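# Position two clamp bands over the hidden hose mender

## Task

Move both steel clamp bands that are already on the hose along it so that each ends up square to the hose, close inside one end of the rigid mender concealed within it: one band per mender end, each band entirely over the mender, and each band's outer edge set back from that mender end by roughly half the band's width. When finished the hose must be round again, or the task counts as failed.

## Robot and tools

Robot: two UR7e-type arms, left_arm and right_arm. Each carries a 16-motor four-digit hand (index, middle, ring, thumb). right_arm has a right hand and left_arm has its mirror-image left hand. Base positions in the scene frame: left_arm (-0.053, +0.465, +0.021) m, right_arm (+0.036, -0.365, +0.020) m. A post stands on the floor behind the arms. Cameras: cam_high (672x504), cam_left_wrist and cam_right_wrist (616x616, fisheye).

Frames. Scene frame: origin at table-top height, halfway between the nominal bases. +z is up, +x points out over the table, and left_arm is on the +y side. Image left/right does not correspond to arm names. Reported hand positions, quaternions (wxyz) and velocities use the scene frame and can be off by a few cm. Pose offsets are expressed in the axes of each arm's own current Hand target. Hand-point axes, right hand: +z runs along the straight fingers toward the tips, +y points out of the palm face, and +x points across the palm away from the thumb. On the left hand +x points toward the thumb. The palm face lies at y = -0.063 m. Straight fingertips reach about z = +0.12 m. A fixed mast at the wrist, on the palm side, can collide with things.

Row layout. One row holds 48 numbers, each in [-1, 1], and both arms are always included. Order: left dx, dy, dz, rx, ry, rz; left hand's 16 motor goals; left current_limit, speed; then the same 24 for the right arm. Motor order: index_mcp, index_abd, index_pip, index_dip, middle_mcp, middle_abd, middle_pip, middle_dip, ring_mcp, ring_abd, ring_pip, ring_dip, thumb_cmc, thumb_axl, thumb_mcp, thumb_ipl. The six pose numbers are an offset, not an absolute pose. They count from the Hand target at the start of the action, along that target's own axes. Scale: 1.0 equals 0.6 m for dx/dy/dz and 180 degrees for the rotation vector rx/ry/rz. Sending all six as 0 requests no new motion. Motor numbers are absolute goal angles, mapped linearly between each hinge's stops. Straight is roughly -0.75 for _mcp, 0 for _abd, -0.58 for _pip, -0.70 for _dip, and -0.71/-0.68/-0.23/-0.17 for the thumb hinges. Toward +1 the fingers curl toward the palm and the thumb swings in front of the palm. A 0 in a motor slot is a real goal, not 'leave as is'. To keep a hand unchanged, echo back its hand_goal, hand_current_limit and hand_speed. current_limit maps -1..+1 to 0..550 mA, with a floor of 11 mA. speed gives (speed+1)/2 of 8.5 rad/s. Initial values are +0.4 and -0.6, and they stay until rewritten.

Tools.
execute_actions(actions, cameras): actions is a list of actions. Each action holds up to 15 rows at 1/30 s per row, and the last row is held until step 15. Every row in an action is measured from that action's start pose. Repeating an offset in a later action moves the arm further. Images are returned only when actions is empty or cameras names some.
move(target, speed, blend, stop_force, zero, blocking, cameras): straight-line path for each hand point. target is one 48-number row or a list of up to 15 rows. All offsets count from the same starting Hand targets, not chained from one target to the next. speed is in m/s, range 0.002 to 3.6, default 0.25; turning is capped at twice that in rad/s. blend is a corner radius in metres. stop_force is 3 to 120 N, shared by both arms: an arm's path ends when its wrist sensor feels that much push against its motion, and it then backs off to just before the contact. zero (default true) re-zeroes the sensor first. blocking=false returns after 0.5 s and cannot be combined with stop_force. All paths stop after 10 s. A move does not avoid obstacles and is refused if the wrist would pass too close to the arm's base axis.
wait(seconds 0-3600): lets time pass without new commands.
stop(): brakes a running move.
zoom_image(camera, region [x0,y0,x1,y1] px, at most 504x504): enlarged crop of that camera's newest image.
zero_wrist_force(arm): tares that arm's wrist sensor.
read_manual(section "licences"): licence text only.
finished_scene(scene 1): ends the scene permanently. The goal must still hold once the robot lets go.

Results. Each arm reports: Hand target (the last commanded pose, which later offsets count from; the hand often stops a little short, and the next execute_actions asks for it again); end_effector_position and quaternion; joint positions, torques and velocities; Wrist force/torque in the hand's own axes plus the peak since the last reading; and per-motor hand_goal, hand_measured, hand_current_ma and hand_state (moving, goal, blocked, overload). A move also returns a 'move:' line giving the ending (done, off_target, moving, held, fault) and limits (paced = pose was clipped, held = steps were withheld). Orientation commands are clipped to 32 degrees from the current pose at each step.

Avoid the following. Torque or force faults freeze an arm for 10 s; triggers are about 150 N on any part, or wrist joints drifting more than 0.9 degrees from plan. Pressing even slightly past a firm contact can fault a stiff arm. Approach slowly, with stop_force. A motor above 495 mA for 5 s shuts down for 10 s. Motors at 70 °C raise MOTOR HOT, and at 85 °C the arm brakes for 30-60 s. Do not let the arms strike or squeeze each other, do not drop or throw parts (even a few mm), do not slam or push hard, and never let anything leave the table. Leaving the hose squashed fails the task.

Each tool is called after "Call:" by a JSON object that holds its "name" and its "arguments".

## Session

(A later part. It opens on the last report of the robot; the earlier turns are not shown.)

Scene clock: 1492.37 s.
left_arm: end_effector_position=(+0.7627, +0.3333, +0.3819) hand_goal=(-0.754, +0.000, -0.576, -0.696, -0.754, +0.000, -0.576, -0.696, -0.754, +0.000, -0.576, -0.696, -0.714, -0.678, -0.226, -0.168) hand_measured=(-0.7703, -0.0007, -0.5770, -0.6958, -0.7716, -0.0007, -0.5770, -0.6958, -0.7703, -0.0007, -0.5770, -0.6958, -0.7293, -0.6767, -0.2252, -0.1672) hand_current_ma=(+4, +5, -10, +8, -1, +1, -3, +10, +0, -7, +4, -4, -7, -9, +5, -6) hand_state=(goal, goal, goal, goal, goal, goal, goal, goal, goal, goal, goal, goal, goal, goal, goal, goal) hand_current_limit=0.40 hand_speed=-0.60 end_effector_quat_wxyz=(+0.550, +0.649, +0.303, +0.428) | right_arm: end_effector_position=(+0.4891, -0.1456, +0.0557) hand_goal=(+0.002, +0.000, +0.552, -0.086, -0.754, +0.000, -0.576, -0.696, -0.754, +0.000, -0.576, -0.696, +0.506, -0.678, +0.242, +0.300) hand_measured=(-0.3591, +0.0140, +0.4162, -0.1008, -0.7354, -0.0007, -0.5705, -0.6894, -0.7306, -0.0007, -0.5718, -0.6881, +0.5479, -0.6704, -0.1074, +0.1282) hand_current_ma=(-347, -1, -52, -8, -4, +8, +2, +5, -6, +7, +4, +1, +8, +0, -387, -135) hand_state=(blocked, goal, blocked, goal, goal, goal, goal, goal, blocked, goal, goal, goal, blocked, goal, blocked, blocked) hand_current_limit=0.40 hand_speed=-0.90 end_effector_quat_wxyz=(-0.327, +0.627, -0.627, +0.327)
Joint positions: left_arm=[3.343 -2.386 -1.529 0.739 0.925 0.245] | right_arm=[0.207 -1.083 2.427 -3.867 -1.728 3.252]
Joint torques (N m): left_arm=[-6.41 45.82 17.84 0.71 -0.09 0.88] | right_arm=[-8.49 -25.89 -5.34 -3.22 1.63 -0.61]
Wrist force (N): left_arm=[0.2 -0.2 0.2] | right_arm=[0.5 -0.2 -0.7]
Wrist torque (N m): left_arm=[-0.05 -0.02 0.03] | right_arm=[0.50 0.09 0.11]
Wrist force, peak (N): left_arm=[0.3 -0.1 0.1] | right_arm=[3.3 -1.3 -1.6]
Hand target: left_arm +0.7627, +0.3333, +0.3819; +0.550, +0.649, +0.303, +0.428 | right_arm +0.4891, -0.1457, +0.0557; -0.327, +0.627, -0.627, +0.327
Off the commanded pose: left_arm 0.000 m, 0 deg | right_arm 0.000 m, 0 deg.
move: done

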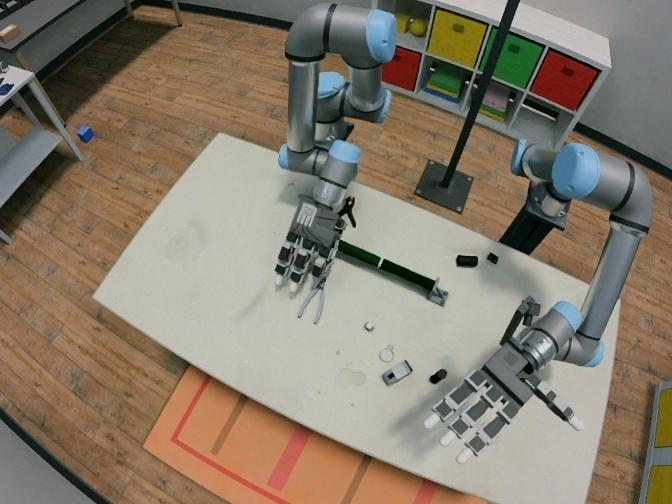

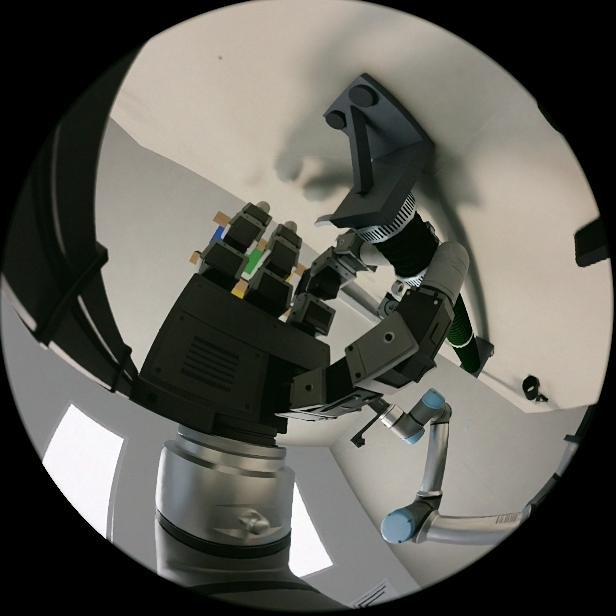

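Call:
{"name": "move", "arguments": {"target": [0,0,0,0,0,0,-0.754,0,-0.576,-0.696,-0.754,0,-0.576,-0.696,-0.754,0,-0.576,-0.696,-0.714,-0.678,-0.226,-0.168,0.4,-0.6,-0.125,0,0,0,0,0,0.002,0,0.553,-0.085,-0.95,0,-0.576,-0.696,-0.95,0,-0.576,-0.696,0.506,-0.677,0.242,0.3,0.4,-0.9], "speed": 0.03, "cameras": ["cam_high","cam_right_wrist"]}}

Call:
{"name": "zoom_image", "arguments": {"camera": "cam_right_wrist", "region": [340, 190, 520, 370]}}

Call:
{"name": "zoom_image", "arguments": {"camera": "cam_high", "region": [310, 210, 430, 310]}}

Scene clock: 1518.50 s.
left_arm: end_effector_position=(+0.7627, +0.3333, +0.3819) hand_goal=(-0.754, +0.000, -0.576, -0.696, -0.754, +0.000, -0.576, -0.696, -0.754, +0.000, -0.576, -0.696, -0.714, -0.678, -0.226, -0.168) hand_measured=(-0.7691, -0.0007, -0.5770, -0.6958, -0.7716, +0.0008, -0.5770, -0.6958, -0.7703, -0.0007, -0.5770, -0.6958, -0.7293, -0.6777, -0.2262, -0.1672) hand_current_ma=(+9, +8, -4, +7, -3, +7, -3, +13, -2, -7, +5, -8, -6, -5, +4, -5) hand_state=(goal, goal, goal, goal, goal, goal, goal, goal, goal, goal, goal, goal, goal, goal, goal, goal) hand_current_limit=0.40 hand_speed=-0.60 end_effector_quat_wxyz=(+0.550, +0.649, +0.303, +0.428) | right_arm: end_effector_position=(+0.4892, -0.0705, +0.0557) hand_goal=(+0.002, +0.000, +0.552, -0.086, -0.950, +0.000, -0.576, -0.696, -0.950, +0.000, -0.576, -0.696, +0.506, -0.678, +0.242, +0.300) hand_measured=(-0.3603, +0.0154, +0.4149, -0.1008, -0.8922, +0.0008, -0.5693, -0.6881, -0.8777, -0.0007, -0.5718, -0.6894, +0.5391, -0.6704, -0.1074, +0.1282) hand_current_ma=(-348, +0, -50, -7, +10, +5, +9, +3, +14, +2, +6, +2, +7, +3, -391, -138) hand_state=(blocked, goal, blocked, goal, blocked, goal, goal, goal, blocked, goal, goal, goal, blocked, goal, blocked, blocked) hand_current_limit=0.40 hand_speed=-0.90 end_effector_quat_wxyz=(-0.327, +0.627, -0.627, +0.327)
Joint positions: left_arm=[3.343 -2.386 -1.529 0.739 0.925 0.245] | right_arm=[0.403 -1.047 2.307 -3.754 -1.885 3.371]
Joint torques (N m): left_arm=[-5.72 45.7 17.95 0.68 -0.07 0.75] | right_arm=[-7.67 -34.28 2.49 -3.99 2.11 -2.47]
Motor temperatures (°C): left_arm=[31 27 31 35 33 36] | right_arm=[29 30 33 34 36 36]
Wrist force (N): left_arm=[-0.1 0.3 0.0] | right_arm=[1.1 -0.8 -0.6]
Wrist torque (N m): left_arm=[0.02 0.01 -0.01] | right_arm=[0.55 0.09 0.17]
Wrist force, peak (N): left_arm=[0.1 0.5 -0.2] | right_arm=[4.1 -0.8 -0.9]
Hand target: left_arm +0.7627, +0.3333, +0.3819; +0.550, +0.649, +0.303, +0.428 | right_arm +0.4891, -0.0707, +0.0557; -0.327, +0.627, -0.627, +0.327
Off the commanded pose: left_arm 0.000 m, 0 deg | right_arm 0.000 m, 0 deg.
move: done

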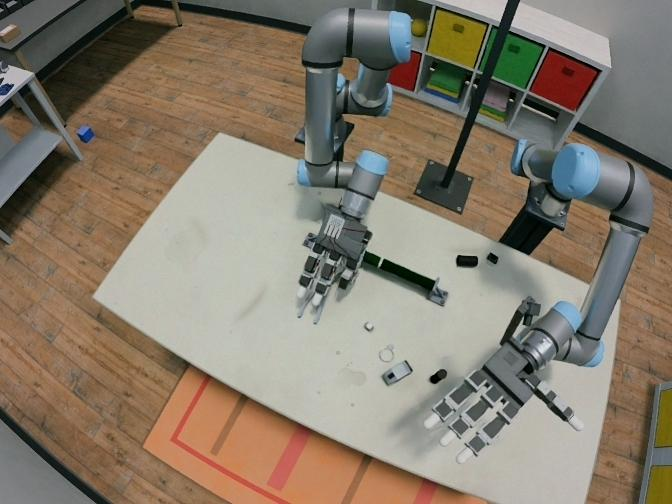

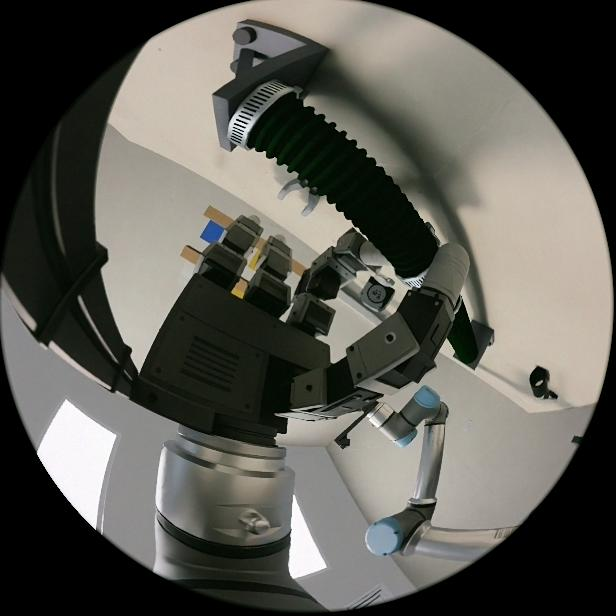

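Scaled by 2.800 from the camera's image (finer frame: 880x880).

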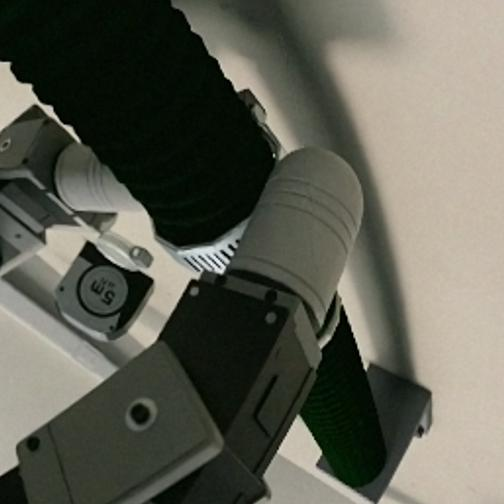

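Scaled by 4.200 from the camera's image (finer frame: 960x720).

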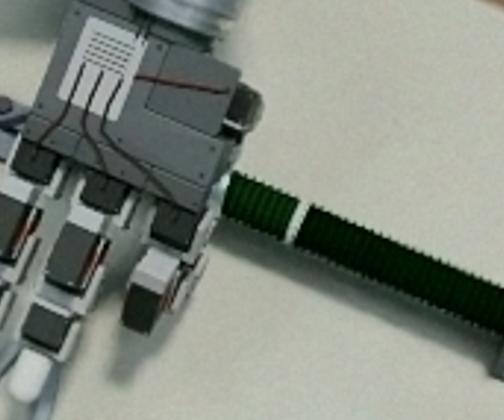

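Call:
{"name": "move", "arguments": {"target": [0,0,0,0,0,0,-0.754,0,-0.576,-0.696,-0.754,0,-0.576,-0.696,-0.754,0,-0.576,-0.696,-0.714,-0.678,-0.226,-0.168,0.4,-0.6,-0.0583,0,0,0,0,0,0.002,0,0.553,-0.085,-0.95,0,-0.576,-0.696,-0.95,0,-0.576,-0.696,0.506,-0.677,0.242,0.3,0.4,-0.9], "speed": 0.03}}

Call:
{"name": "move", "arguments": {"target": [0,0,0,0,0,0,-0.754,0,-0.576,-0.696,-0.754,0,-0.576,-0.696,-0.754,0,-0.576,-0.696,-0.714,-0.678,-0.226,-0.168,0.4,-0.6,-0.0583,0,0,0,0,0,0.002,0,0.553,-0.085,-0.95,0,-0.576,-0.696,-0.95,0,-0.576,-0.696,0.506,-0.677,0.242,0.3,0.4,-0.9], "speed": 0.02, "cameras": ["cam_high","cam_right_wrist"]}}

Call:
{"name": "zoom_image", "arguments": {"camera": "cam_right_wrist", "region": [340, 190, 520, 370]}}

Call:
{"name": "zoom_image", "arguments": {"camera": "cam_high", "region": [330, 210, 450, 310]}}

Scene clock: 1533.20 s.
left_arm: end_effector_position=(+0.7627, +0.3333, +0.3819) hand_goal=(-0.754, +0.000, -0.576, -0.696, -0.754, +0.000, -0.576, -0.696, -0.754, +0.000, -0.576, -0.696, -0.714, -0.678, -0.226, -0.168) hand_measured=(-0.7703, -0.0007, -0.5770, -0.6958, -0.7716, -0.0007, -0.5770, -0.6958, -0.7703, -0.0007, -0.5770, -0.6971, -0.7293, -0.6777, -0.2262, -0.1672) hand_current_ma=(+7, +7, -3, +5, -2, +4, -3, +8, +3, -3, +1, -6, -8, -10, +4, -5) hand_state=(goal, goal, goal, goal, goal, goal, goal, goal, goal, goal, goal, goal, goal, goal, goal, goal) hand_current_limit=0.40 hand_speed=-0.60 end_effector_quat_wxyz=(+0.550, +0.649, +0.303, +0.428) | right_arm: end_effector_position=(+0.4891, -0.0355, +0.0557) hand_goal=(+0.002, +0.000, +0.552, -0.086, -0.950, +0.000, -0.576, -0.696, -0.950, +0.000, -0.576, -0.696, +0.506, -0.678, +0.242, +0.300) hand_measured=(-0.3603, +0.0154, +0.4162, -0.1008, -0.8909, -0.0007, -0.5705, -0.6881, -0.8789, -0.0007, -0.5718, -0.6881, +0.5441, -0.6704, -0.1074, +0.1292) hand_current_ma=(-351, +2, -50, -3, +11, +1, +6, +1, +15, +4, +1, -2, +8, +0, -392, -139) hand_state=(blocked, goal, blocked, goal, blocked, goal, goal, goal, blocked, goal, goal, goal, blocked, goal, blocked, blocked) hand_current_limit=0.40 hand_speed=-0.90 end_effector_quat_wxyz=(-0.327, +0.627, -0.627, +0.327)
Joint positions: left_arm=[3.343 -2.386 -1.529 0.739 0.925 0.245] | right_arm=[0.481 -1.027 2.243 -3.694 -1.948 3.422]
Joint torques (N m): left_arm=[-6.46 45.76 17.43 0.66 -0.1 0.87] | right_arm=[-8.55 -36.87 2.03 -3.78 2.55 -0.97]
Wrist force (N): left_arm=[0.0 0.1 0.1] | right_arm=[3.2 -0.5 -1.1]
Wrist torque (N m): left_arm=[-0.01 0.00 0.01] | right_arm=[0.52 -0.01 0.17]
Wrist force, peak (N): left_arm=[0.3 -0.2 0.3] | right_arm=[3.9 -1.0 -1.5]
Hand target: left_arm +0.7627, +0.3333, +0.3819; +0.550, +0.649, +0.303, +0.428 | right_arm +0.4890, -0.0357, +0.0557; -0.327, +0.627, -0.627, +0.327
Off the commanded pose: left_arm 0.000 m, 0 deg | right_arm 0.000 m, 0 deg.
move: done

Scene clock: 1535.20 s.
left_arm: end_effector_position=(+0.7627, +0.3333, +0.3819) hand_goal=(-0.754, +0.000, -0.576, -0.696, -0.754, +0.000, -0.576, -0.696, -0.754, +0.000, -0.576, -0.696, -0.714, -0.678, -0.226, -0.168) hand_measured=(-0.7703, +0.0008, -0.5770, -0.6958, -0.7716, -0.0007, -0.5757, -0.6958, -0.7716, +0.0008, -0.5770, -0.6958, -0.7293, -0.6777, -0.2262, -0.1672) hand_current_ma=(+9, +10, -5, +4, -3, +5, -2, +9, -1, -8, +4, -6, -7, -5, +6, -2) hand_state=(goal, goal, goal, goal, goal, goal, goal, goal, goal, goal, goal, goal, goal, goal, goal, goal) hand_current_limit=0.40 hand_speed=-0.60 end_effector_quat_wxyz=(+0.550, +0.649, +0.303, +0.428) | right_arm: end_effector_position=(+0.4891, -0.0005, +0.0557) hand_goal=(+0.002, +0.000, +0.552, -0.086, -0.950, +0.000, -0.576, -0.696, -0.950, +0.000, -0.576, -0.696, +0.506, -0.678, +0.242, +0.300) hand_measured=(-0.3591, +0.0110, +0.4162, -0.1021, -0.8909, -0.0007, -0.5693, -0.6894, -0.8777, -0.0007, -0.5718, -0.6894, +0.5441, -0.6704, -0.1074, +0.1292) hand_current_ma=(-344, -1, -49, -7, +11, +3, +7, +6, +14, +5, +3, -2, +9, +0, -392, -136) hand_state=(blocked, goal, blocked, goal, blocked, goal, goal, goal, blocked, goal, goal, goal, blocked, goal, blocked, blocked) hand_current_limit=0.40 hand_speed=-0.90 end_effector_quat_wxyz=(-0.327, +0.627, -0.627, +0.327)
Joint positions: left_arm=[3.343 -2.386 -1.529 0.739 0.925 0.245] | right_arm=[0.553 -1.003 2.175 -3.63 -2.003 3.47]
Joint torques (N m): left_arm=[-6.3 45.58 17.51 0.6 -0.06 0.84] | right_arm=[-7.35 -36.42 -2.26 -3.57 0.18 0.1]
Wrist force (N): left_arm=[-0.1 -0.2 0.3] | right_arm=[1.1 -0.4 -1.5]
Wrist torque (N m): left_arm=[-0.08 0.02 0.01] | right_arm=[0.48 0.01 0.19]
Wrist force, peak (N): left_arm=[-0.1 -0.2 0.3] | right_arm=[4.4 -1.5 -1.4]
Hand target: left_arm +0.7627, +0.3333, +0.3819; +0.550, +0.649, +0.303, +0.428 | right_arm +0.4890, -0.0007, +0.0557; -0.327, +0.627, -0.627, +0.327
Off the commanded pose: left_arm 0.000 m, 0 deg | right_arm 0.000 m, 0 deg.
move: done

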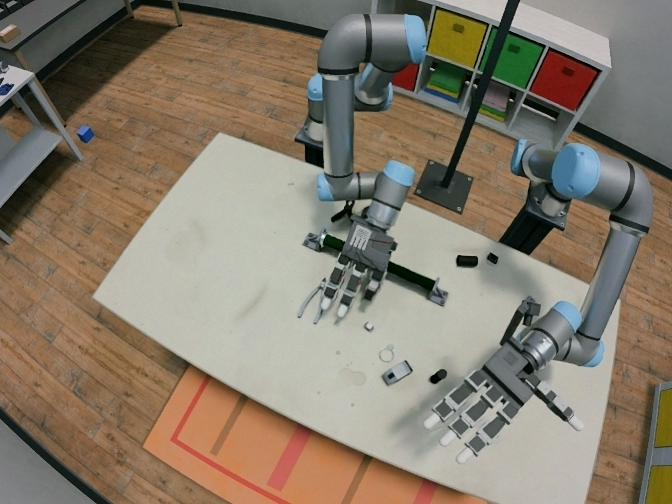

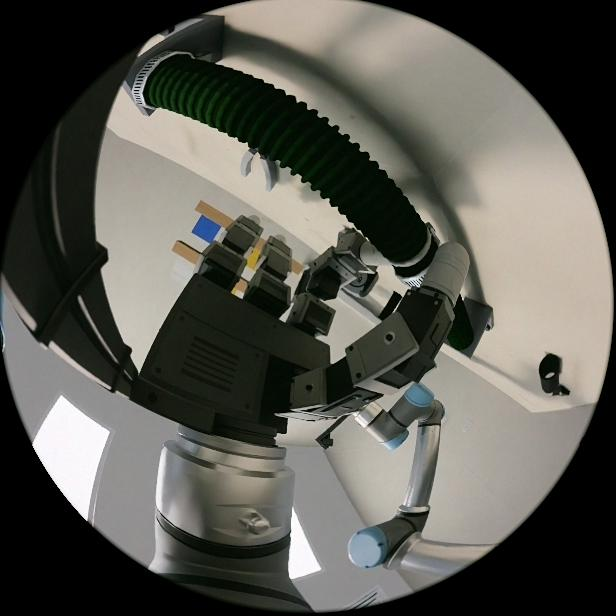

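Scaled by 2.800 from the camera's image (finer frame: 880x880).

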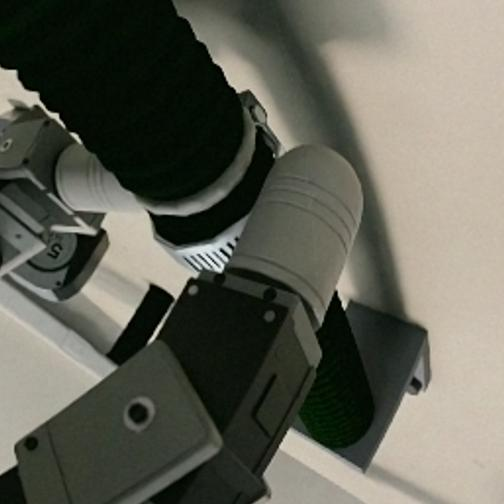

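Scaled by 4.200 from the camera's image (finer frame: 960x720).

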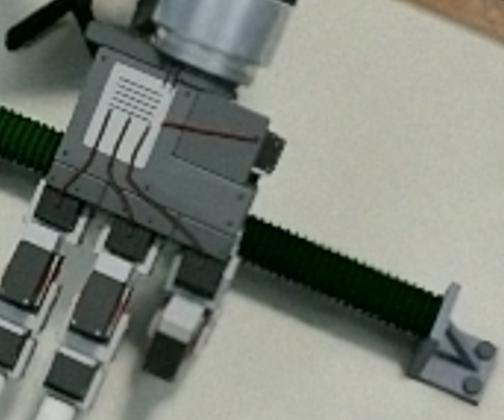

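Call:
{"name": "move", "arguments": {"target": [0,0,0,0,0,0,-0.754,0,-0.576,-0.696,-0.754,0,-0.576,-0.696,-0.754,0,-0.576,-0.696,-0.714,-0.678,-0.226,-0.168,0.4,-0.6,-0.02417,0,0,0,0,0,0.002,0,0.553,-0.085,-0.95,0,-0.576,-0.696,-0.95,0,-0.576,-0.696,0.506,-0.677,0.242,0.3,0.4,-0.9], "speed": 0.02, "cameras": ["cam_high","cam_right_wrist"]}}

Call:
{"name": "zoom_image", "arguments": {"camera": "cam_right_wrist", "region": [380, 210, 490, 320]}}

Scene clock: 1550.53 s.
left_arm: end_effector_position=(+0.7627, +0.3333, +0.3819) hand_goal=(-0.754, +0.000, -0.576, -0.696, -0.754, +0.000, -0.576, -0.696, -0.754, +0.000, -0.576, -0.696, -0.714, -0.678, -0.226, -0.168) hand_measured=(-0.7703, -0.0007, -0.5770, -0.6958, -0.7716, +0.0008, -0.5770, -0.6958, -0.7716, +0.0008, -0.5770, -0.6958, -0.7293, -0.6767, -0.2262, -0.1681) hand_current_ma=(+6, +8, -4, +10, -8, +5, +1, +9, -2, -5, +3, -4, -5, -5, +1, -5) hand_state=(goal, goal, goal, goal, goal, goal, goal, goal, goal, goal, goal, goal, goal, goal, goal, goal) hand_current_limit=0.40 hand_speed=-0.60 end_effector_quat_wxyz=(+0.550, +0.649, +0.303, +0.428) | right_arm: end_effector_position=(+0.4891, +0.0140, +0.0557) hand_goal=(+0.002, +0.000, +0.552, -0.086, -0.950, +0.000, -0.576, -0.696, -0.950, +0.000, -0.576, -0.696, +0.506, -0.678, +0.242, +0.300) hand_measured=(-0.3603, +0.0140, +0.4149, -0.1021, -0.8909, -0.0007, -0.5693, -0.6894, -0.8777, -0.0007, -0.5718, -0.6881, +0.5379, -0.6704, -0.1074, +0.1292) hand_current_ma=(-347, +0, -53, -6, +9, +5, -3, +3, +12, +8, +3, +2, +6, -1, -385, -138) hand_state=(blocked, goal, blocked, goal, blocked, goal, goal, goal, blocked, goal, goal, goal, blocked, goal, blocked, blocked) hand_current_limit=0.40 hand_speed=-0.90 end_effector_quat_wxyz=(-0.327, +0.627, -0.627, +0.327)
Joint positions: left_arm=[3.343 -2.386 -1.529 0.739 0.925 0.245] | right_arm=[0.58 -0.992 2.145 -3.603 -2.025 3.489]
Joint torques (N m): left_arm=[-6.16 45.65 17.41 0.67 -0.07 0.95] | right_arm=[-7.48 -37.07 0.08 -3.66 1.08 -0.63]
Wrist force (N): left_arm=[0.0 0.3 -0.2] | right_arm=[1.5 -1.3 -0.2]
Wrist torque (N m): left_arm=[0.04 0.00 0.00] | right_arm=[0.42 0.03 0.18]
Wrist force, peak (N): left_arm=[-0.2 -0.1 0.4] | right_arm=[4.8 -2.1 -0.3]
Hand target: left_arm +0.7627, +0.3333, +0.3819; +0.550, +0.649, +0.303, +0.428 | right_arm +0.4890, +0.0138, +0.0556; -0.327, +0.627, -0.627, +0.327
Off the commanded pose: left_arm 0.000 m, 0 deg | right_arm 0.000 m, 0 deg.
move: done

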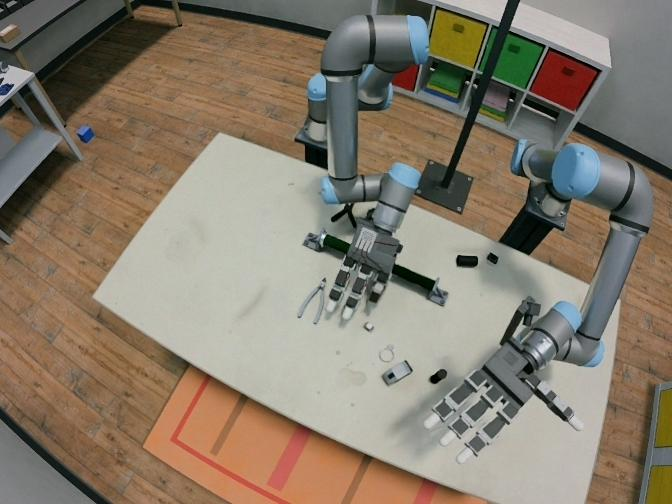

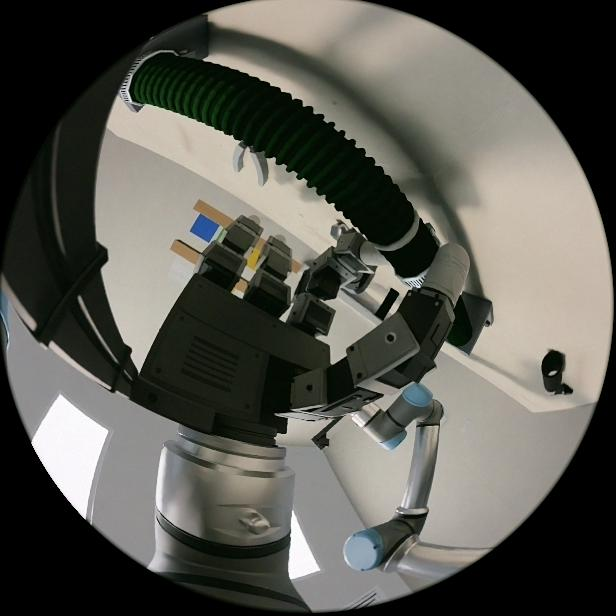

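Scaled by 4.582 from the camera's image (finer frame: 880x880).

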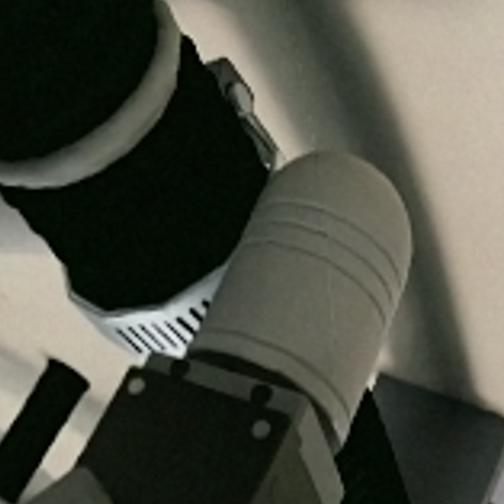

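Call:
{"name": "move", "arguments": {"target": [[0,0,0,0,0,0,-0.754,0,-0.576,-0.696,-0.754,0,-0.576,-0.696,-0.754,0,-0.576,-0.696,-0.714,-0.678,-0.226,-0.168,0.4,-0.6,0,0,0,0,0,0,-0.507,0,0.4175,-0.106,-0.95,0,-0.576,-0.696,-0.95,0,-0.576,-0.696,0.506,-0.677,-0.202,0.1286,0.4,-0.9],[0,0,0,0,0,0,-0.754,0,-0.576,-0.696,-0.754,0,-0.576,-0.696,-0.754,0,-0.576,-0.696,-0.714,-0.678,-0.226,-0.168,0.4,-0.6,0,-0.1093,-0.0765,0,0,0,-0.507,0,0.4175,-0.106,-0.95,0,-0.576,-0.696,-0.95,0,-0.576,-0.696,0.506,-0.677,-0.202,0.1286,0.4,-0.9]], "speed": 0.06, "cameras": ["cam_high","cam_right_wrist"]}}

Call:
{"name": "zoom_image", "arguments": {"camera": "cam_right_wrist", "region": [300, 120, 500, 320]}}

Call:
{"name": "zoom_image", "arguments": {"camera": "cam_high", "region": [330, 210, 450, 310]}}

Scene clock: 1574.40 s.
left_arm: end_effector_position=(+0.7627, +0.3333, +0.3819) hand_goal=(-0.754, +0.000, -0.576, -0.696, -0.754, +0.000, -0.576, -0.696, -0.754, +0.000, -0.576, -0.696, -0.714, -0.678, -0.226, -0.168) hand_measured=(-0.7691, +0.0008, -0.5770, -0.6958, -0.7716, -0.0007, -0.5757, -0.6958, -0.7716, -0.0007, -0.5770, -0.6971, -0.7293, -0.6777, -0.2252, -0.1681) hand_current_ma=(+8, +11, -9, +5, -6, +5, -1, +9, -4, -3, +3, -4, -4, -11, +5, +0) hand_state=(goal, goal, goal, goal, goal, goal, goal, goal, goal, goal, goal, goal, goal, goal, goal, goal) hand_current_limit=0.40 hand_speed=-0.60 end_effector_quat_wxyz=(+0.550, +0.649, +0.303, +0.428) | right_arm: end_effector_position=(+0.4891, +0.0139, +0.1358) hand_goal=(-0.508, +0.000, +0.418, -0.106, -0.950, +0.000, -0.576, -0.696, -0.950, +0.000, -0.576, -0.696, +0.506, -0.678, -0.202, +0.128) hand_measured=(-0.4749, +0.0081, +0.4008, -0.1059, -0.8922, -0.0007, -0.5680, -0.6881, -0.8777, +0.0008, -0.5705, -0.6894, +0.5215, -0.6704, -0.1876, +0.1215) hand_current_ma=(-7, +0, +1, -7, +9, +8, -1, +5, +14, +3, +3, -1, +5, +2, +0, +3) hand_state=(blocked, goal, goal, goal, blocked, goal, goal, goal, blocked, goal, goal, goal, goal, goal, goal, goal) hand_current_limit=0.40 hand_speed=-0.90 end_effector_quat_wxyz=(-0.327, +0.627, -0.627, +0.327)
Joint positions: left_arm=[3.343 -2.386 -1.529 0.739 0.925 0.245] | right_arm=[0.58 -1.186 2.124 -3.388 -2.024 3.489]
Joint torques (N m): left_arm=[-6.11 45.42 16.88 0.78 -0.14 0.91] | right_arm=[8.3 -23.71 -7.55 -4.39 -2.48 2.64]
Wrist force (N): left_arm=[0.2 0.3 0.0] | right_arm=[0.9 0.8 -2.0]
Wrist torque (N m): left_arm=[0.02 -0.03 0.02] | right_arm=[0.53 -0.02 0.22]
Wrist force, peak (N): left_arm=[-0.3 -0.3 0.1] | right_arm=[0.7 -2.8 -3.1]
Hand target: left_arm +0.7627, +0.3333, +0.3819; +0.550, +0.649, +0.303, +0.428 | right_arm +0.4890, +0.0138, +0.1357; -0.327, +0.627, -0.627, +0.327
Off the commanded pose: left_arm 0.000 m, 0 deg | right_arm 0.000 m, 0 deg.
move: done

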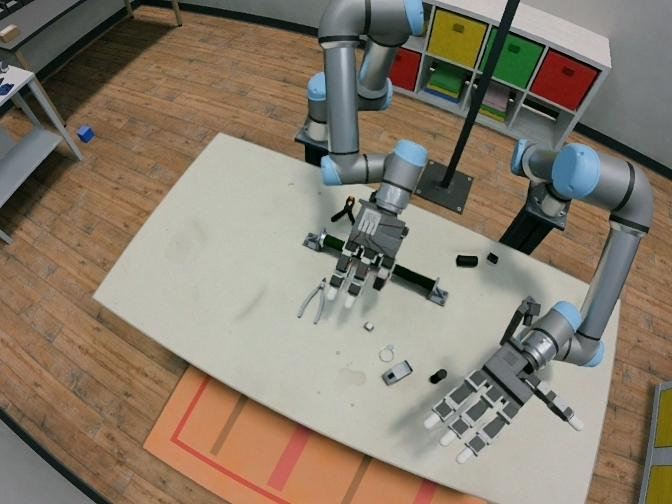

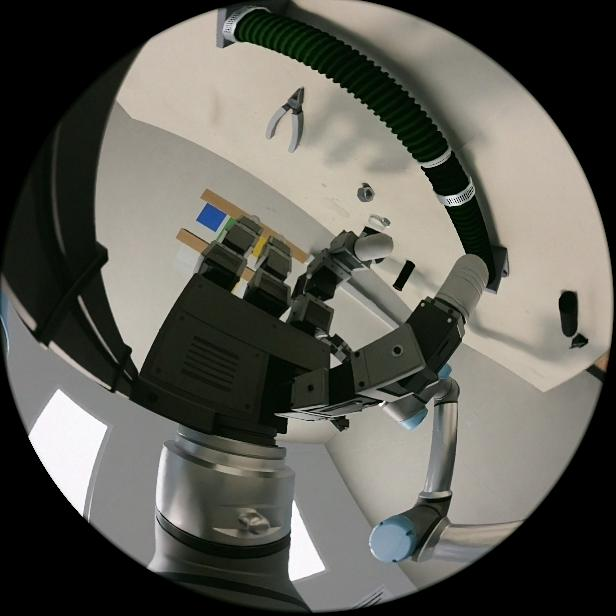

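Scaled by 2.520 from the camera's image (finer frame: 880x880).

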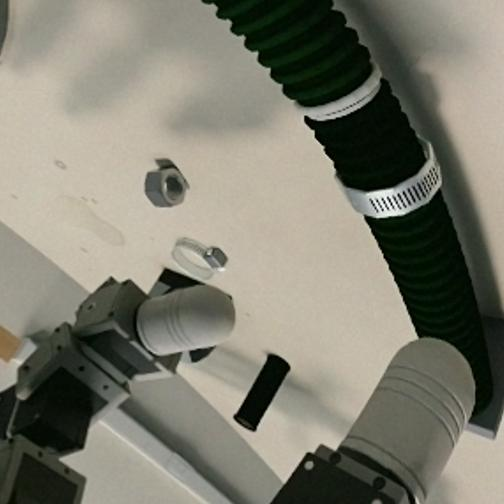

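Scaled by 4.200 from the camera's image (finer frame: 960x720).

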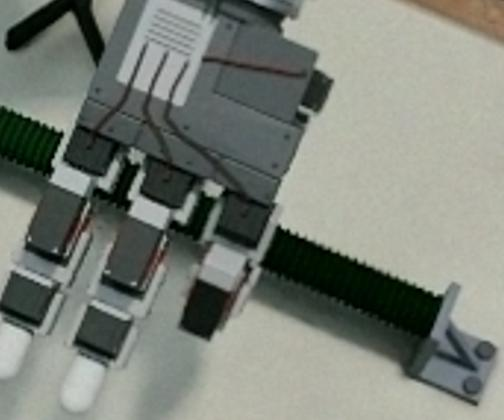

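Call:
{"name": "move", "arguments": {"target": [[0,0,0,0,0,0,-0.754,0,-0.576,-0.696,-0.754,0,-0.576,-0.696,-0.754,0,-0.576,-0.696,-0.714,-0.678,-0.226,-0.168,0.4,-0.6,0.3232,0,0,0,0,0,-0.507,0,0.4175,-0.106,-0.95,0,-0.576,-0.696,-0.95,0,-0.576,-0.696,0.506,-0.677,-0.202,0.1286,0.4,-0.9],[0,0,0,0,0,0,-0.754,0,-0.576,-0.696,-0.754,0,-0.576,-0.696,-0.754,0,-0.576,-0.696,-0.714,-0.678,-0.226,-0.168,0.4,-0.6,0.3232,0.0488,0.0342,0,0,0,-0.507,0,0.4175,-0.106,-0.95,0,-0.576,-0.696,-0.95,0,-0.576,-0.696,0.506,-0.677,-0.202,0.1286,0.4,-0.9]], "speed": [0.15,0.06], "cameras": ["cam_high","cam_right_wrist"]}}

Call:
{"name": "zoom_image", "arguments": {"camera": "cam_right_wrist", "region": [340, 130, 520, 310]}}

Call:
{"name": "zoom_image", "arguments": {"camera": "cam_high", "region": [290, 200, 410, 300]}}

Scene clock: 1653.07 s.
left_arm: end_effector_position=(+0.7627, +0.3333, +0.3819) hand_goal=(-0.754, +0.000, -0.576, -0.696, -0.754, +0.000, -0.576, -0.696, -0.754, +0.000, -0.576, -0.696, -0.714, -0.678, -0.226, -0.168) hand_measured=(-0.7703, -0.0007, -0.5770, -0.6958, -0.7716, +0.0008, -0.5770, -0.6958, -0.7703, +0.0008, -0.5770, -0.6958, -0.7293, -0.6767, -0.2262, -0.1672) hand_current_ma=(+8, +6, -5, +7, -5, +8, -3, +7, -3, -2, +5, -4, -8, -4, +5, -4) hand_state=(goal, goal, goal, goal, goal, goal, goal, goal, goal, goal, goal, goal, goal, goal, goal, goal) hand_current_limit=0.40 hand_speed=-0.60 end_effector_quat_wxyz=(+0.550, +0.649, +0.303, +0.428) | right_arm: end_effector_position=(+0.4890, -0.1801, +0.1000) hand_goal=(-0.508, +0.000, +0.418, -0.106, -0.950, +0.000, -0.576, -0.696, -0.950, +0.000, -0.576, -0.696, +0.506, -0.678, -0.202, +0.128) hand_measured=(-0.4737, +0.0140, +0.4008, -0.1046, -0.8922, +0.0008, -0.5705, -0.6881, -0.8789, -0.0021, -0.5718, -0.6881, +0.5165, -0.6725, -0.1866, +0.1215) hand_current_ma=(+1, +4, +1, -8, +9, +4, +5, +4, +14, +6, +7, +1, +3, +2, -5, +4) hand_state=(blocked, goal, goal, goal, blocked, goal, goal, goal, blocked, goal, goal, goal, goal, goal, goal, goal) hand_current_limit=0.40 hand_speed=-0.90 end_effector_quat_wxyz=(-0.326, +0.627, -0.627, +0.327)
Joint positions: left_arm=[3.343 -2.386 -1.529 0.739 0.925 0.245] | right_arm=[0.105 -1.257 2.468 -3.741 -1.644 3.193]
Joint torques (N m): left_arm=[-6.08 45.42 16.86 0.91 -0.08 0.96] | right_arm=[-6.74 -27.11 -20.21 -1.55 2.27 -2.66]
Wrist force (N): left_arm=[-0.2 0.0 0.0] | right_arm=[0.7 1.0 -1.8]
Wrist torque (N m): left_arm=[-0.01 0.03 -0.01] | right_arm=[0.53 -0.02 0.17]
Wrist force, peak (N): left_arm=[-0.1 -0.2 0.5] | right_arm=[1.9 0.7 -2.0]
Hand target: left_arm +0.7627, +0.3333, +0.3819; +0.550, +0.649, +0.303, +0.428 | right_arm +0.4891, -0.1801, +0.1000; -0.327, +0.627, -0.627, +0.327
Off the commanded pose: left_arm 0.000 m, 0 deg | right_arm 0.000 m, 0 deg.
move: done

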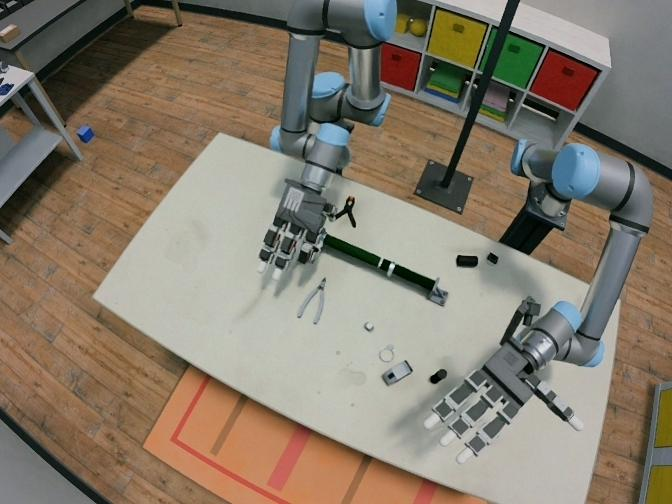

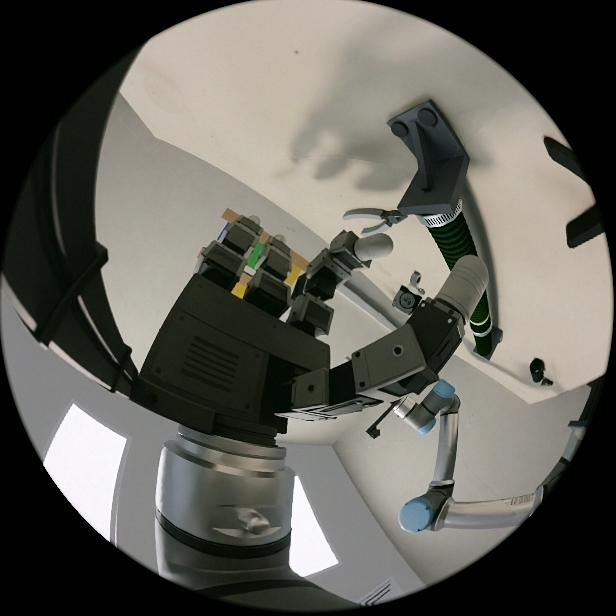

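Scaled by 2.800 from the camera's image (finer frame: 880x880).

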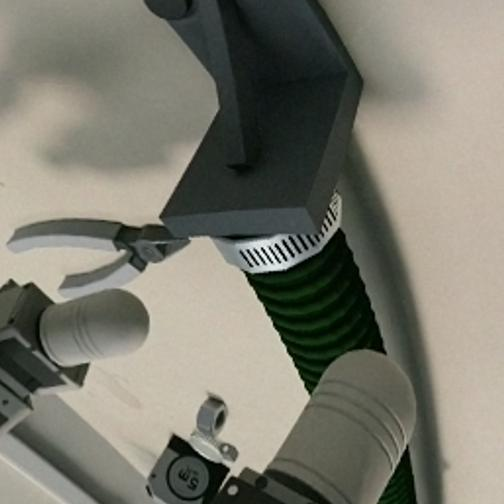

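Scaled by 4.200 from the camera's image (finer frame: 960x720).

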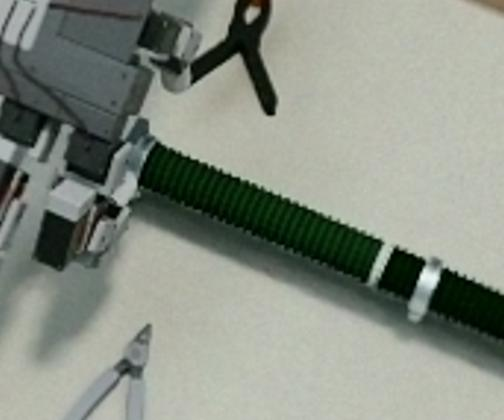

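Call:
{"name": "move", "arguments": {"target": [0,0,0,0,0,0,-0.754,0,-0.576,-0.696,-0.754,0,-0.576,-0.696,-0.754,0,-0.576,-0.696,-0.714,-0.678,-0.226,-0.168,0.4,-0.6,-0.0005,0.0605,0.0424,0,0,0,-0.507,0,0.4175,-0.106,-0.95,0,-0.576,-0.696,-0.95,0,-0.576,-0.696,0.506,-0.677,-0.202,0.1286,0.4,-0.9], "speed": 0.03, "stop_force": 4}}

Call:
{"name": "move", "arguments": {"target": [0,0,0,0,0,0,-0.754,0,-0.576,-0.696,-0.754,0,-0.576,-0.696,-0.754,0,-0.576,-0.696,-0.714,-0.678,-0.226,-0.168,0.4,-0.6,0,0,0,0,0,0,-0.25,0,0.4175,-0.106,-0.95,0,-0.576,-0.696,-0.95,0,-0.576,-0.696,0.506,-0.677,-0.03,0.1286,0.2,-0.9], "speed": 0.03, "cameras": ["cam_high","cam_right_wrist"]}}

Call:
{"name": "zoom_image", "arguments": {"camera": "cam_right_wrist", "region": [340, 190, 520, 370]}}

Call:
{"name": "zoom_image", "arguments": {"camera": "cam_high", "region": [290, 200, 370, 280]}}

Scene clock: 1762.93 s.
left_arm: end_effector_position=(+0.7627, +0.3333, +0.3819) hand_goal=(-0.754, +0.000, -0.576, -0.696, -0.754, +0.000, -0.576, -0.696, -0.754, +0.000, -0.576, -0.696, -0.714, -0.678, -0.226, -0.168) hand_measured=(-0.7703, -0.0007, -0.5770, -0.6958, -0.7716, -0.0007, -0.5770, -0.6958, -0.7716, +0.0008, -0.5770, -0.6958, -0.7293, -0.6777, -0.2262, -0.1681) hand_current_ma=(+9, +8, -8, +7, -3, +5, +0, +6, +3, -3, +2, -2, -10, -6, +5, +1) hand_state=(goal, goal, goal, goal, goal, goal, goal, goal, goal, goal, goal, goal, goal, goal, goal, goal) hand_current_limit=0.40 hand_speed=-0.60 end_effector_quat_wxyz=(+0.550, +0.649, +0.303, +0.428) | right_arm: end_effector_position=(+0.4892, -0.1798, +0.0557) hand_goal=(-0.508, +0.000, +0.418, -0.106, -0.950, +0.000, -0.576, -0.696, -0.950, +0.000, -0.576, -0.696, +0.506, -0.678, -0.202, +0.128) hand_measured=(-0.4737, +0.0125, +0.4008, -0.1059, -0.8922, -0.0007, -0.5693, -0.6881, -0.8789, -0.0007, -0.5705, -0.6894, +0.5165, -0.6714, -0.1866, +0.1225) hand_current_ma=(-2, +0, +3, -6, +10, +5, +7, +5, +16, +2, +9, +0, +7, +1, -2, +5) hand_state=(blocked, goal, goal, goal, blocked, goal, goal, goal, blocked, goal, goal, goal, goal, goal, goal, goal) hand_current_limit=0.40 hand_speed=-0.90 end_effector_quat_wxyz=(-0.327, +0.627, -0.627, +0.327)
Joint positions: left_arm=[3.343 -2.386 -1.529 0.739 0.925 0.245] | right_arm=[0.106 -1.095 2.474 -3.908 -1.645 3.193]
Joint torques (N m): left_arm=[-6.28 45.9 16.25 1.02 0.01 0.99] | right_arm=[7.58 -35.22 -21.07 -1.07 -1.72 2.5]
Wrist force (N): left_arm=[-0.1 -0.2 0.1] | right_arm=[0.5 0.9 -1.9]
Wrist torque (N m): left_arm=[-0.02 0.02 0.00] | right_arm=[0.51 0.01 0.15]
Wrist force, peak (N): left_arm=[-0.3 0.1 0.3] | right_arm=[0.6 0.8 -2.3]
Hand target: left_arm +0.7627, +0.3333, +0.3819; +0.550, +0.649, +0.303, +0.428 | right_arm +0.4892, -0.1798, +0.0557; -0.327, +0.627, -0.627, +0.327
Off the commanded pose: left_arm 0.000 m, 0 deg | right_arm 0.000 m, 0 deg.
move: done

Scene clock: 1763.60 s.
left_arm: end_effector_position=(+0.7627, +0.3333, +0.3819) hand_goal=(-0.754, +0.000, -0.576, -0.696, -0.754, +0.000, -0.576, -0.696, -0.754, +0.000, -0.576, -0.696, -0.714, -0.678, -0.226, -0.168) hand_measured=(-0.7703, -0.0007, -0.5770, -0.6958, -0.7716, +0.0008, -0.5770, -0.6958, -0.7716, -0.0007, -0.5770, -0.6958, -0.7293, -0.6777, -0.2262, -0.1681) hand_current_ma=(+7, +11, -5, +8, -4, +4, +0, +10, +3, -2, +7, -3, -11, -9, +3, -7) hand_state=(goal, goal, goal, goal, goal, goal, goal, goal, goal, goal, goal, goal, goal, goal, goal, goal) hand_current_limit=0.40 hand_speed=-0.60 end_effector_quat_wxyz=(+0.550, +0.649, +0.303, +0.428) | right_arm: end_effector_position=(+0.4892, -0.1798, +0.0557) hand_goal=(-0.250, +0.000, +0.418, -0.106, -0.950, +0.000, -0.576, -0.696, -0.950, +0.000, -0.576, -0.696, +0.506, -0.678, -0.030, +0.128) hand_measured=(-0.3664, +0.0125, +0.4008, -0.1046, -0.8922, -0.0007, -0.5693, -0.6881, -0.8801, -0.0007, -0.5718, -0.6881, +0.5165, -0.6704, -0.1025, +0.1177) hand_current_ma=(-27, -1, +2, -7, +10, +6, +5, +1, +13, +2, +5, -3, +0, +4, -37, +2) hand_state=(moving, goal, goal, goal, blocked, goal, goal, goal, blocked, goal, goal, goal, goal, goal, moving, moving) hand_current_limit=0.20 hand_speed=-0.90 end_effector_quat_wxyz=(-0.327, +0.627, -0.627, +0.327)
Joint positions: left_arm=[3.343 -2.386 -1.529 0.739 0.925 0.245] | right_arm=[0.106 -1.095 2.474 -3.908 -1.645 3.193]
Joint torques (N m): left_arm=[-6.18 46.05 16.42 0.85 -0.07 1] | right_arm=[7.04 -35.3 -21.5 -1.19 -1.38 2.36]
Wrist force (N): left_arm=[0.1 0.0 0.0] | right_arm=[0.5 0.8 -2.0]
Wrist torque (N m): left_arm=[-0.02 -0.01 0.01] | right_arm=[0.50 0.00 0.15]
Wrist force, peak (N): left_arm=[0.0 -0.2 0.3] | right_arm=[0.7 1.3 -2.6]
Hand target: left_arm +0.7627, +0.3333, +0.3819; +0.550, +0.649, +0.303, +0.428 | right_arm +0.4892, -0.1798, +0.0557; -0.327, +0.627, -0.627, +0.327
Off the commanded pose: left_arm 0.000 m, 0 deg | right_arm 0.000 m, 0 deg.
move: done

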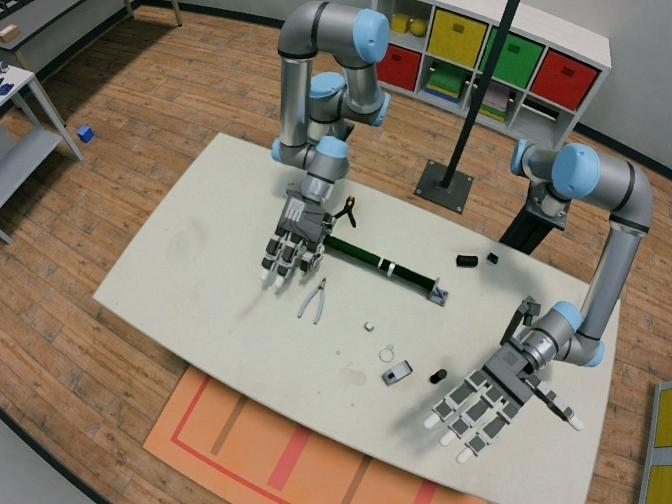

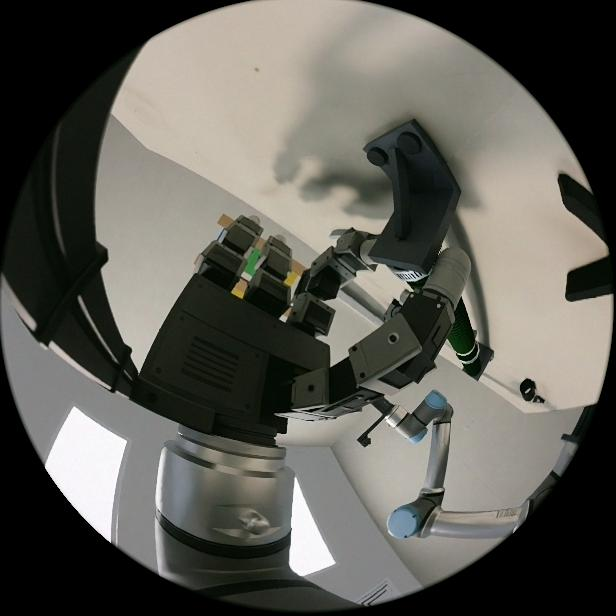

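Scaled by 2.800 from the camera's image (finer frame: 880x880).

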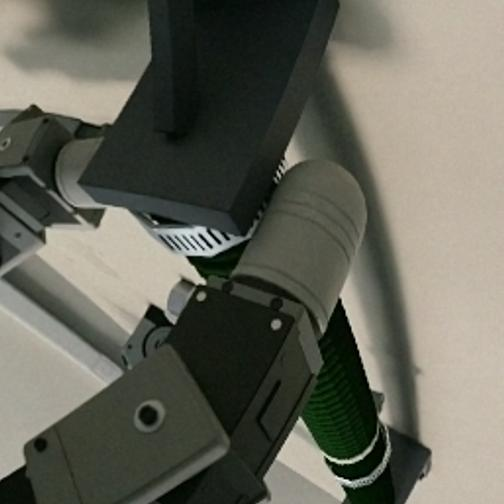

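Scaled by 6.300 from the camera's image (finer frame: 960x720).

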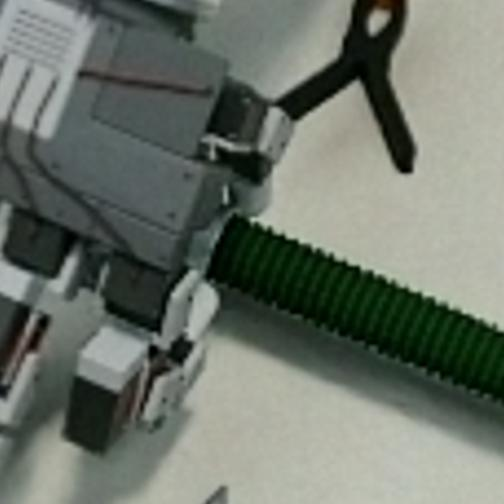

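Call:
{"name": "move", "arguments": {"target": [0,0,0,0,0,0,-0.754,0,-0.576,-0.696,-0.754,0,-0.576,-0.696,-0.754,0,-0.576,-0.696,-0.714,-0.678,-0.226,-0.168,0.4,-0.6,0,0,0,0,0,0,0.002,0,0.553,-0.085,-0.95,0,-0.576,-0.696,-0.95,0,-0.576,-0.696,0.506,-0.677,0.242,0.3,0.4,-0.9], "speed": 0.03}}

Call:
{"name": "move", "arguments": {"target": [0,0,0,0,0,0,-0.754,0,-0.576,-0.696,-0.754,0,-0.576,-0.696,-0.754,0,-0.576,-0.696,-0.714,-0.678,-0.226,-0.168,0.4,-0.6,-0.025,0,0,0,0,0,0.002,0,0.553,-0.085,-0.95,0,-0.576,-0.696,-0.95,0,-0.576,-0.696,0.506,-0.677,0.242,0.3,0.4,-0.9], "speed": 0.01, "cameras": ["cam_high","cam_right_wrist"]}}

Call:
{"name": "zoom_image", "arguments": {"camera": "cam_right_wrist", "region": [340, 190, 520, 370]}}

Scene clock: 1782.73 s.
left_arm: end_effector_position=(+0.7627, +0.3333, +0.3819) hand_goal=(-0.754, +0.000, -0.576, -0.696, -0.754, +0.000, -0.576, -0.696, -0.754, +0.000, -0.576, -0.696, -0.714, -0.678, -0.226, -0.168) hand_measured=(-0.7703, +0.0008, -0.5770, -0.6958, -0.7716, +0.0008, -0.5770, -0.6958, -0.7716, -0.0007, -0.5770, -0.6958, -0.7293, -0.6777, -0.2262, -0.1681) hand_current_ma=(+7, +5, -9, +8, +1, +4, +0, +12, +3, -7, +3, -3, -5, -11, +3, -9) hand_state=(goal, goal, goal, goal, goal, goal, goal, goal, goal, goal, goal, goal, goal, goal, goal, goal) hand_current_limit=0.40 hand_speed=-0.60 end_effector_quat_wxyz=(+0.550, +0.649, +0.303, +0.428) | right_arm: end_effector_position=(+0.4892, -0.1798, +0.0557) hand_goal=(+0.002, +0.000, +0.552, -0.086, -0.950, +0.000, -0.576, -0.696, -0.950, +0.000, -0.576, -0.696, +0.506, -0.678, +0.242, +0.300) hand_measured=(-0.3567, +0.0081, +0.4175, -0.1059, -0.8922, -0.0007, -0.5693, -0.6894, -0.8789, -0.0007, -0.5718, -0.6881, +0.5165, -0.6704, -0.1055, +0.1120) hand_current_ma=(-236, +2, -54, -1, +13, +6, +4, +6, +12, +1, +3, +4, +2, +2, -217, -124) hand_state=(moving, goal, blocked, goal, blocked, goal, goal, goal, blocked, goal, goal, goal, goal, goal, moving, moving) hand_current_limit=0.40 hand_speed=-0.90 end_effector_quat_wxyz=(-0.327, +0.627, -0.627, +0.327)
Joint positions: left_arm=[3.343 -2.386 -1.529 0.739 0.925 0.245] | right_arm=[0.106 -1.095 2.474 -3.908 -1.645 3.193]
Joint torques (N m): left_arm=[-5.83 45.61 16.88 0.96 -0.07 0.99] | right_arm=[2.23 -34.17 -19.83 -3.2 0.65 1.73]
Wrist force (N): left_arm=[0.1 0.1 0.1] | right_arm=[0.6 1.0 -2.0]
Wrist torque (N m): left_arm=[-0.02 -0.01 0.01] | right_arm=[0.52 0.00 0.16]
Wrist force, peak (N): left_arm=[-0.3 0.3 0.2] | right_arm=[0.5 1.1 -2.1]
Hand target: left_arm +0.7627, +0.3333, +0.3819; +0.550, +0.649, +0.303, +0.428 | right_arm +0.4892, -0.1798, +0.0557; -0.327, +0.627, -0.627, +0.327
Off the commanded pose: left_arm 0.000 m, 0 deg | right_arm 0.000 m, 0 deg.
move: done

Scene clock: 1784.50 s.
left_arm: end_effector_position=(+0.7627, +0.3333, +0.3819) hand_goal=(-0.754, +0.000, -0.576, -0.696, -0.754, +0.000, -0.576, -0.696, -0.754, +0.000, -0.576, -0.696, -0.714, -0.678, -0.226, -0.168) hand_measured=(-0.7703, -0.0007, -0.5770, -0.6958, -0.7716, -0.0007, -0.5770, -0.6958, -0.7716, -0.0007, -0.5770, -0.6958, -0.7293, -0.6777, -0.2252, -0.1672) hand_current_ma=(+9, +7, -6, +5, -1, +3, +5, +5, +1, -3, +4, -5, -6, -9, +2, -5) hand_state=(goal, goal, goal, goal, goal, goal, goal, goal, goal, goal, goal, goal, goal, goal, goal, goal) hand_current_limit=0.40 hand_speed=-0.60 end_effector_quat_wxyz=(+0.550, +0.649, +0.303, +0.428) | right_arm: end_effector_position=(+0.4892, -0.1647, +0.0557) hand_goal=(+0.002, +0.000, +0.552, -0.086, -0.950, +0.000, -0.576, -0.696, -0.950, +0.000, -0.576, -0.696, +0.506, -0.678, +0.242, +0.300) hand_measured=(-0.3579, +0.0081, +0.4162, -0.1059, -0.8934, -0.0007, -0.5705, -0.6881, -0.8789, -0.0007, -0.5718, -0.6894, +0.5278, -0.6704, -0.1064, +0.1158) hand_current_ma=(-344, -1, -45, -7, +12, +7, +7, +4, +11, +9, +3, +1, +1, +0, -390, -154) hand_state=(blocked, goal, blocked, goal, blocked, goal, goal, goal, blocked, goal, goal, goal, blocked, goal, blocked, blocked) hand_current_limit=0.40 hand_speed=-0.90 end_effector_quat_wxyz=(-0.327, +0.627, -0.627, +0.327)
Joint positions: left_arm=[3.343 -2.386 -1.529 0.739 0.925 0.245] | right_arm=[0.152 -1.09 2.454 -3.891 -1.682 3.219]
Joint torques (N m): left_arm=[-6 45.65 15.73 0.96 -0.04 0.95] | right_arm=[-6.77 -22.08 -14.3 -2.13 0.35 1.05]
Wrist force (N): left_arm=[-0.1 0.0 0.2] | right_arm=[0.2 0.8 -2.1]
Wrist torque (N m): left_arm=[-0.02 0.01 -0.01] | right_arm=[0.52 0.06 0.11]
Wrist force, peak (N): left_arm=[0.0 0.1 0.5] | right_arm=[0.4 0.9 -2.3]
Hand target: left_arm +0.7627, +0.3333, +0.3819; +0.550, +0.649, +0.303, +0.428 | right_arm +0.4891, -0.1648, +0.0557; -0.327, +0.627, -0.627, +0.327
Off the commanded pose: left_arm 0.000 m, 0 deg | right_arm 0.000 m, 0 deg.
move: done

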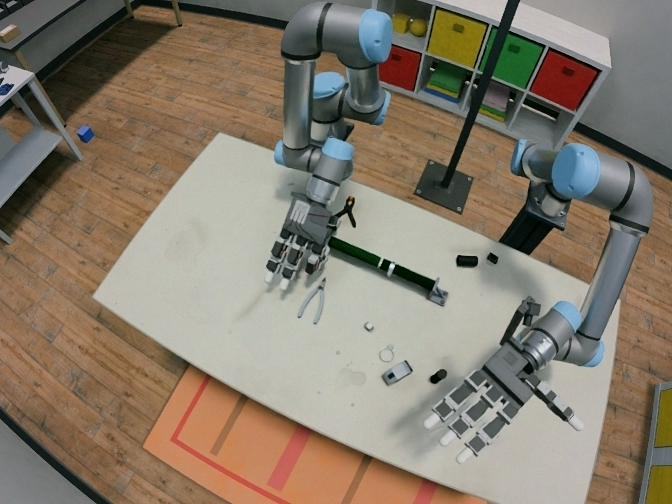

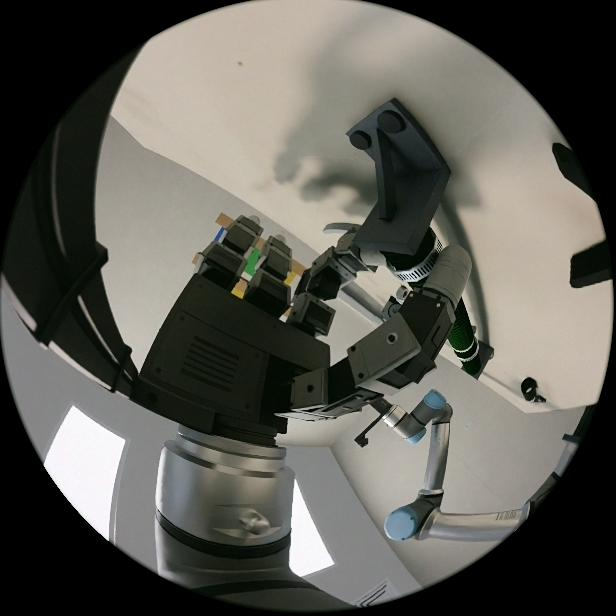

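Scaled by 2.800 from the camera's image (finer frame: 880x880).

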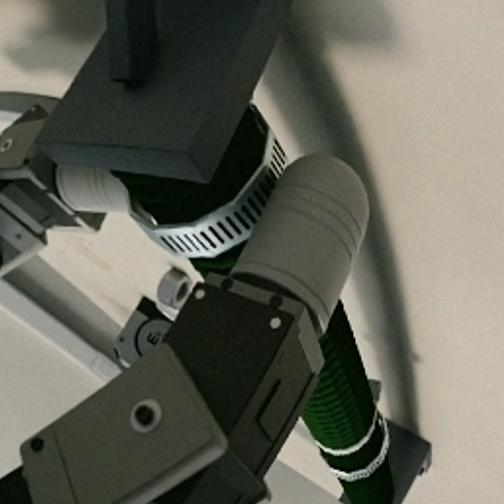

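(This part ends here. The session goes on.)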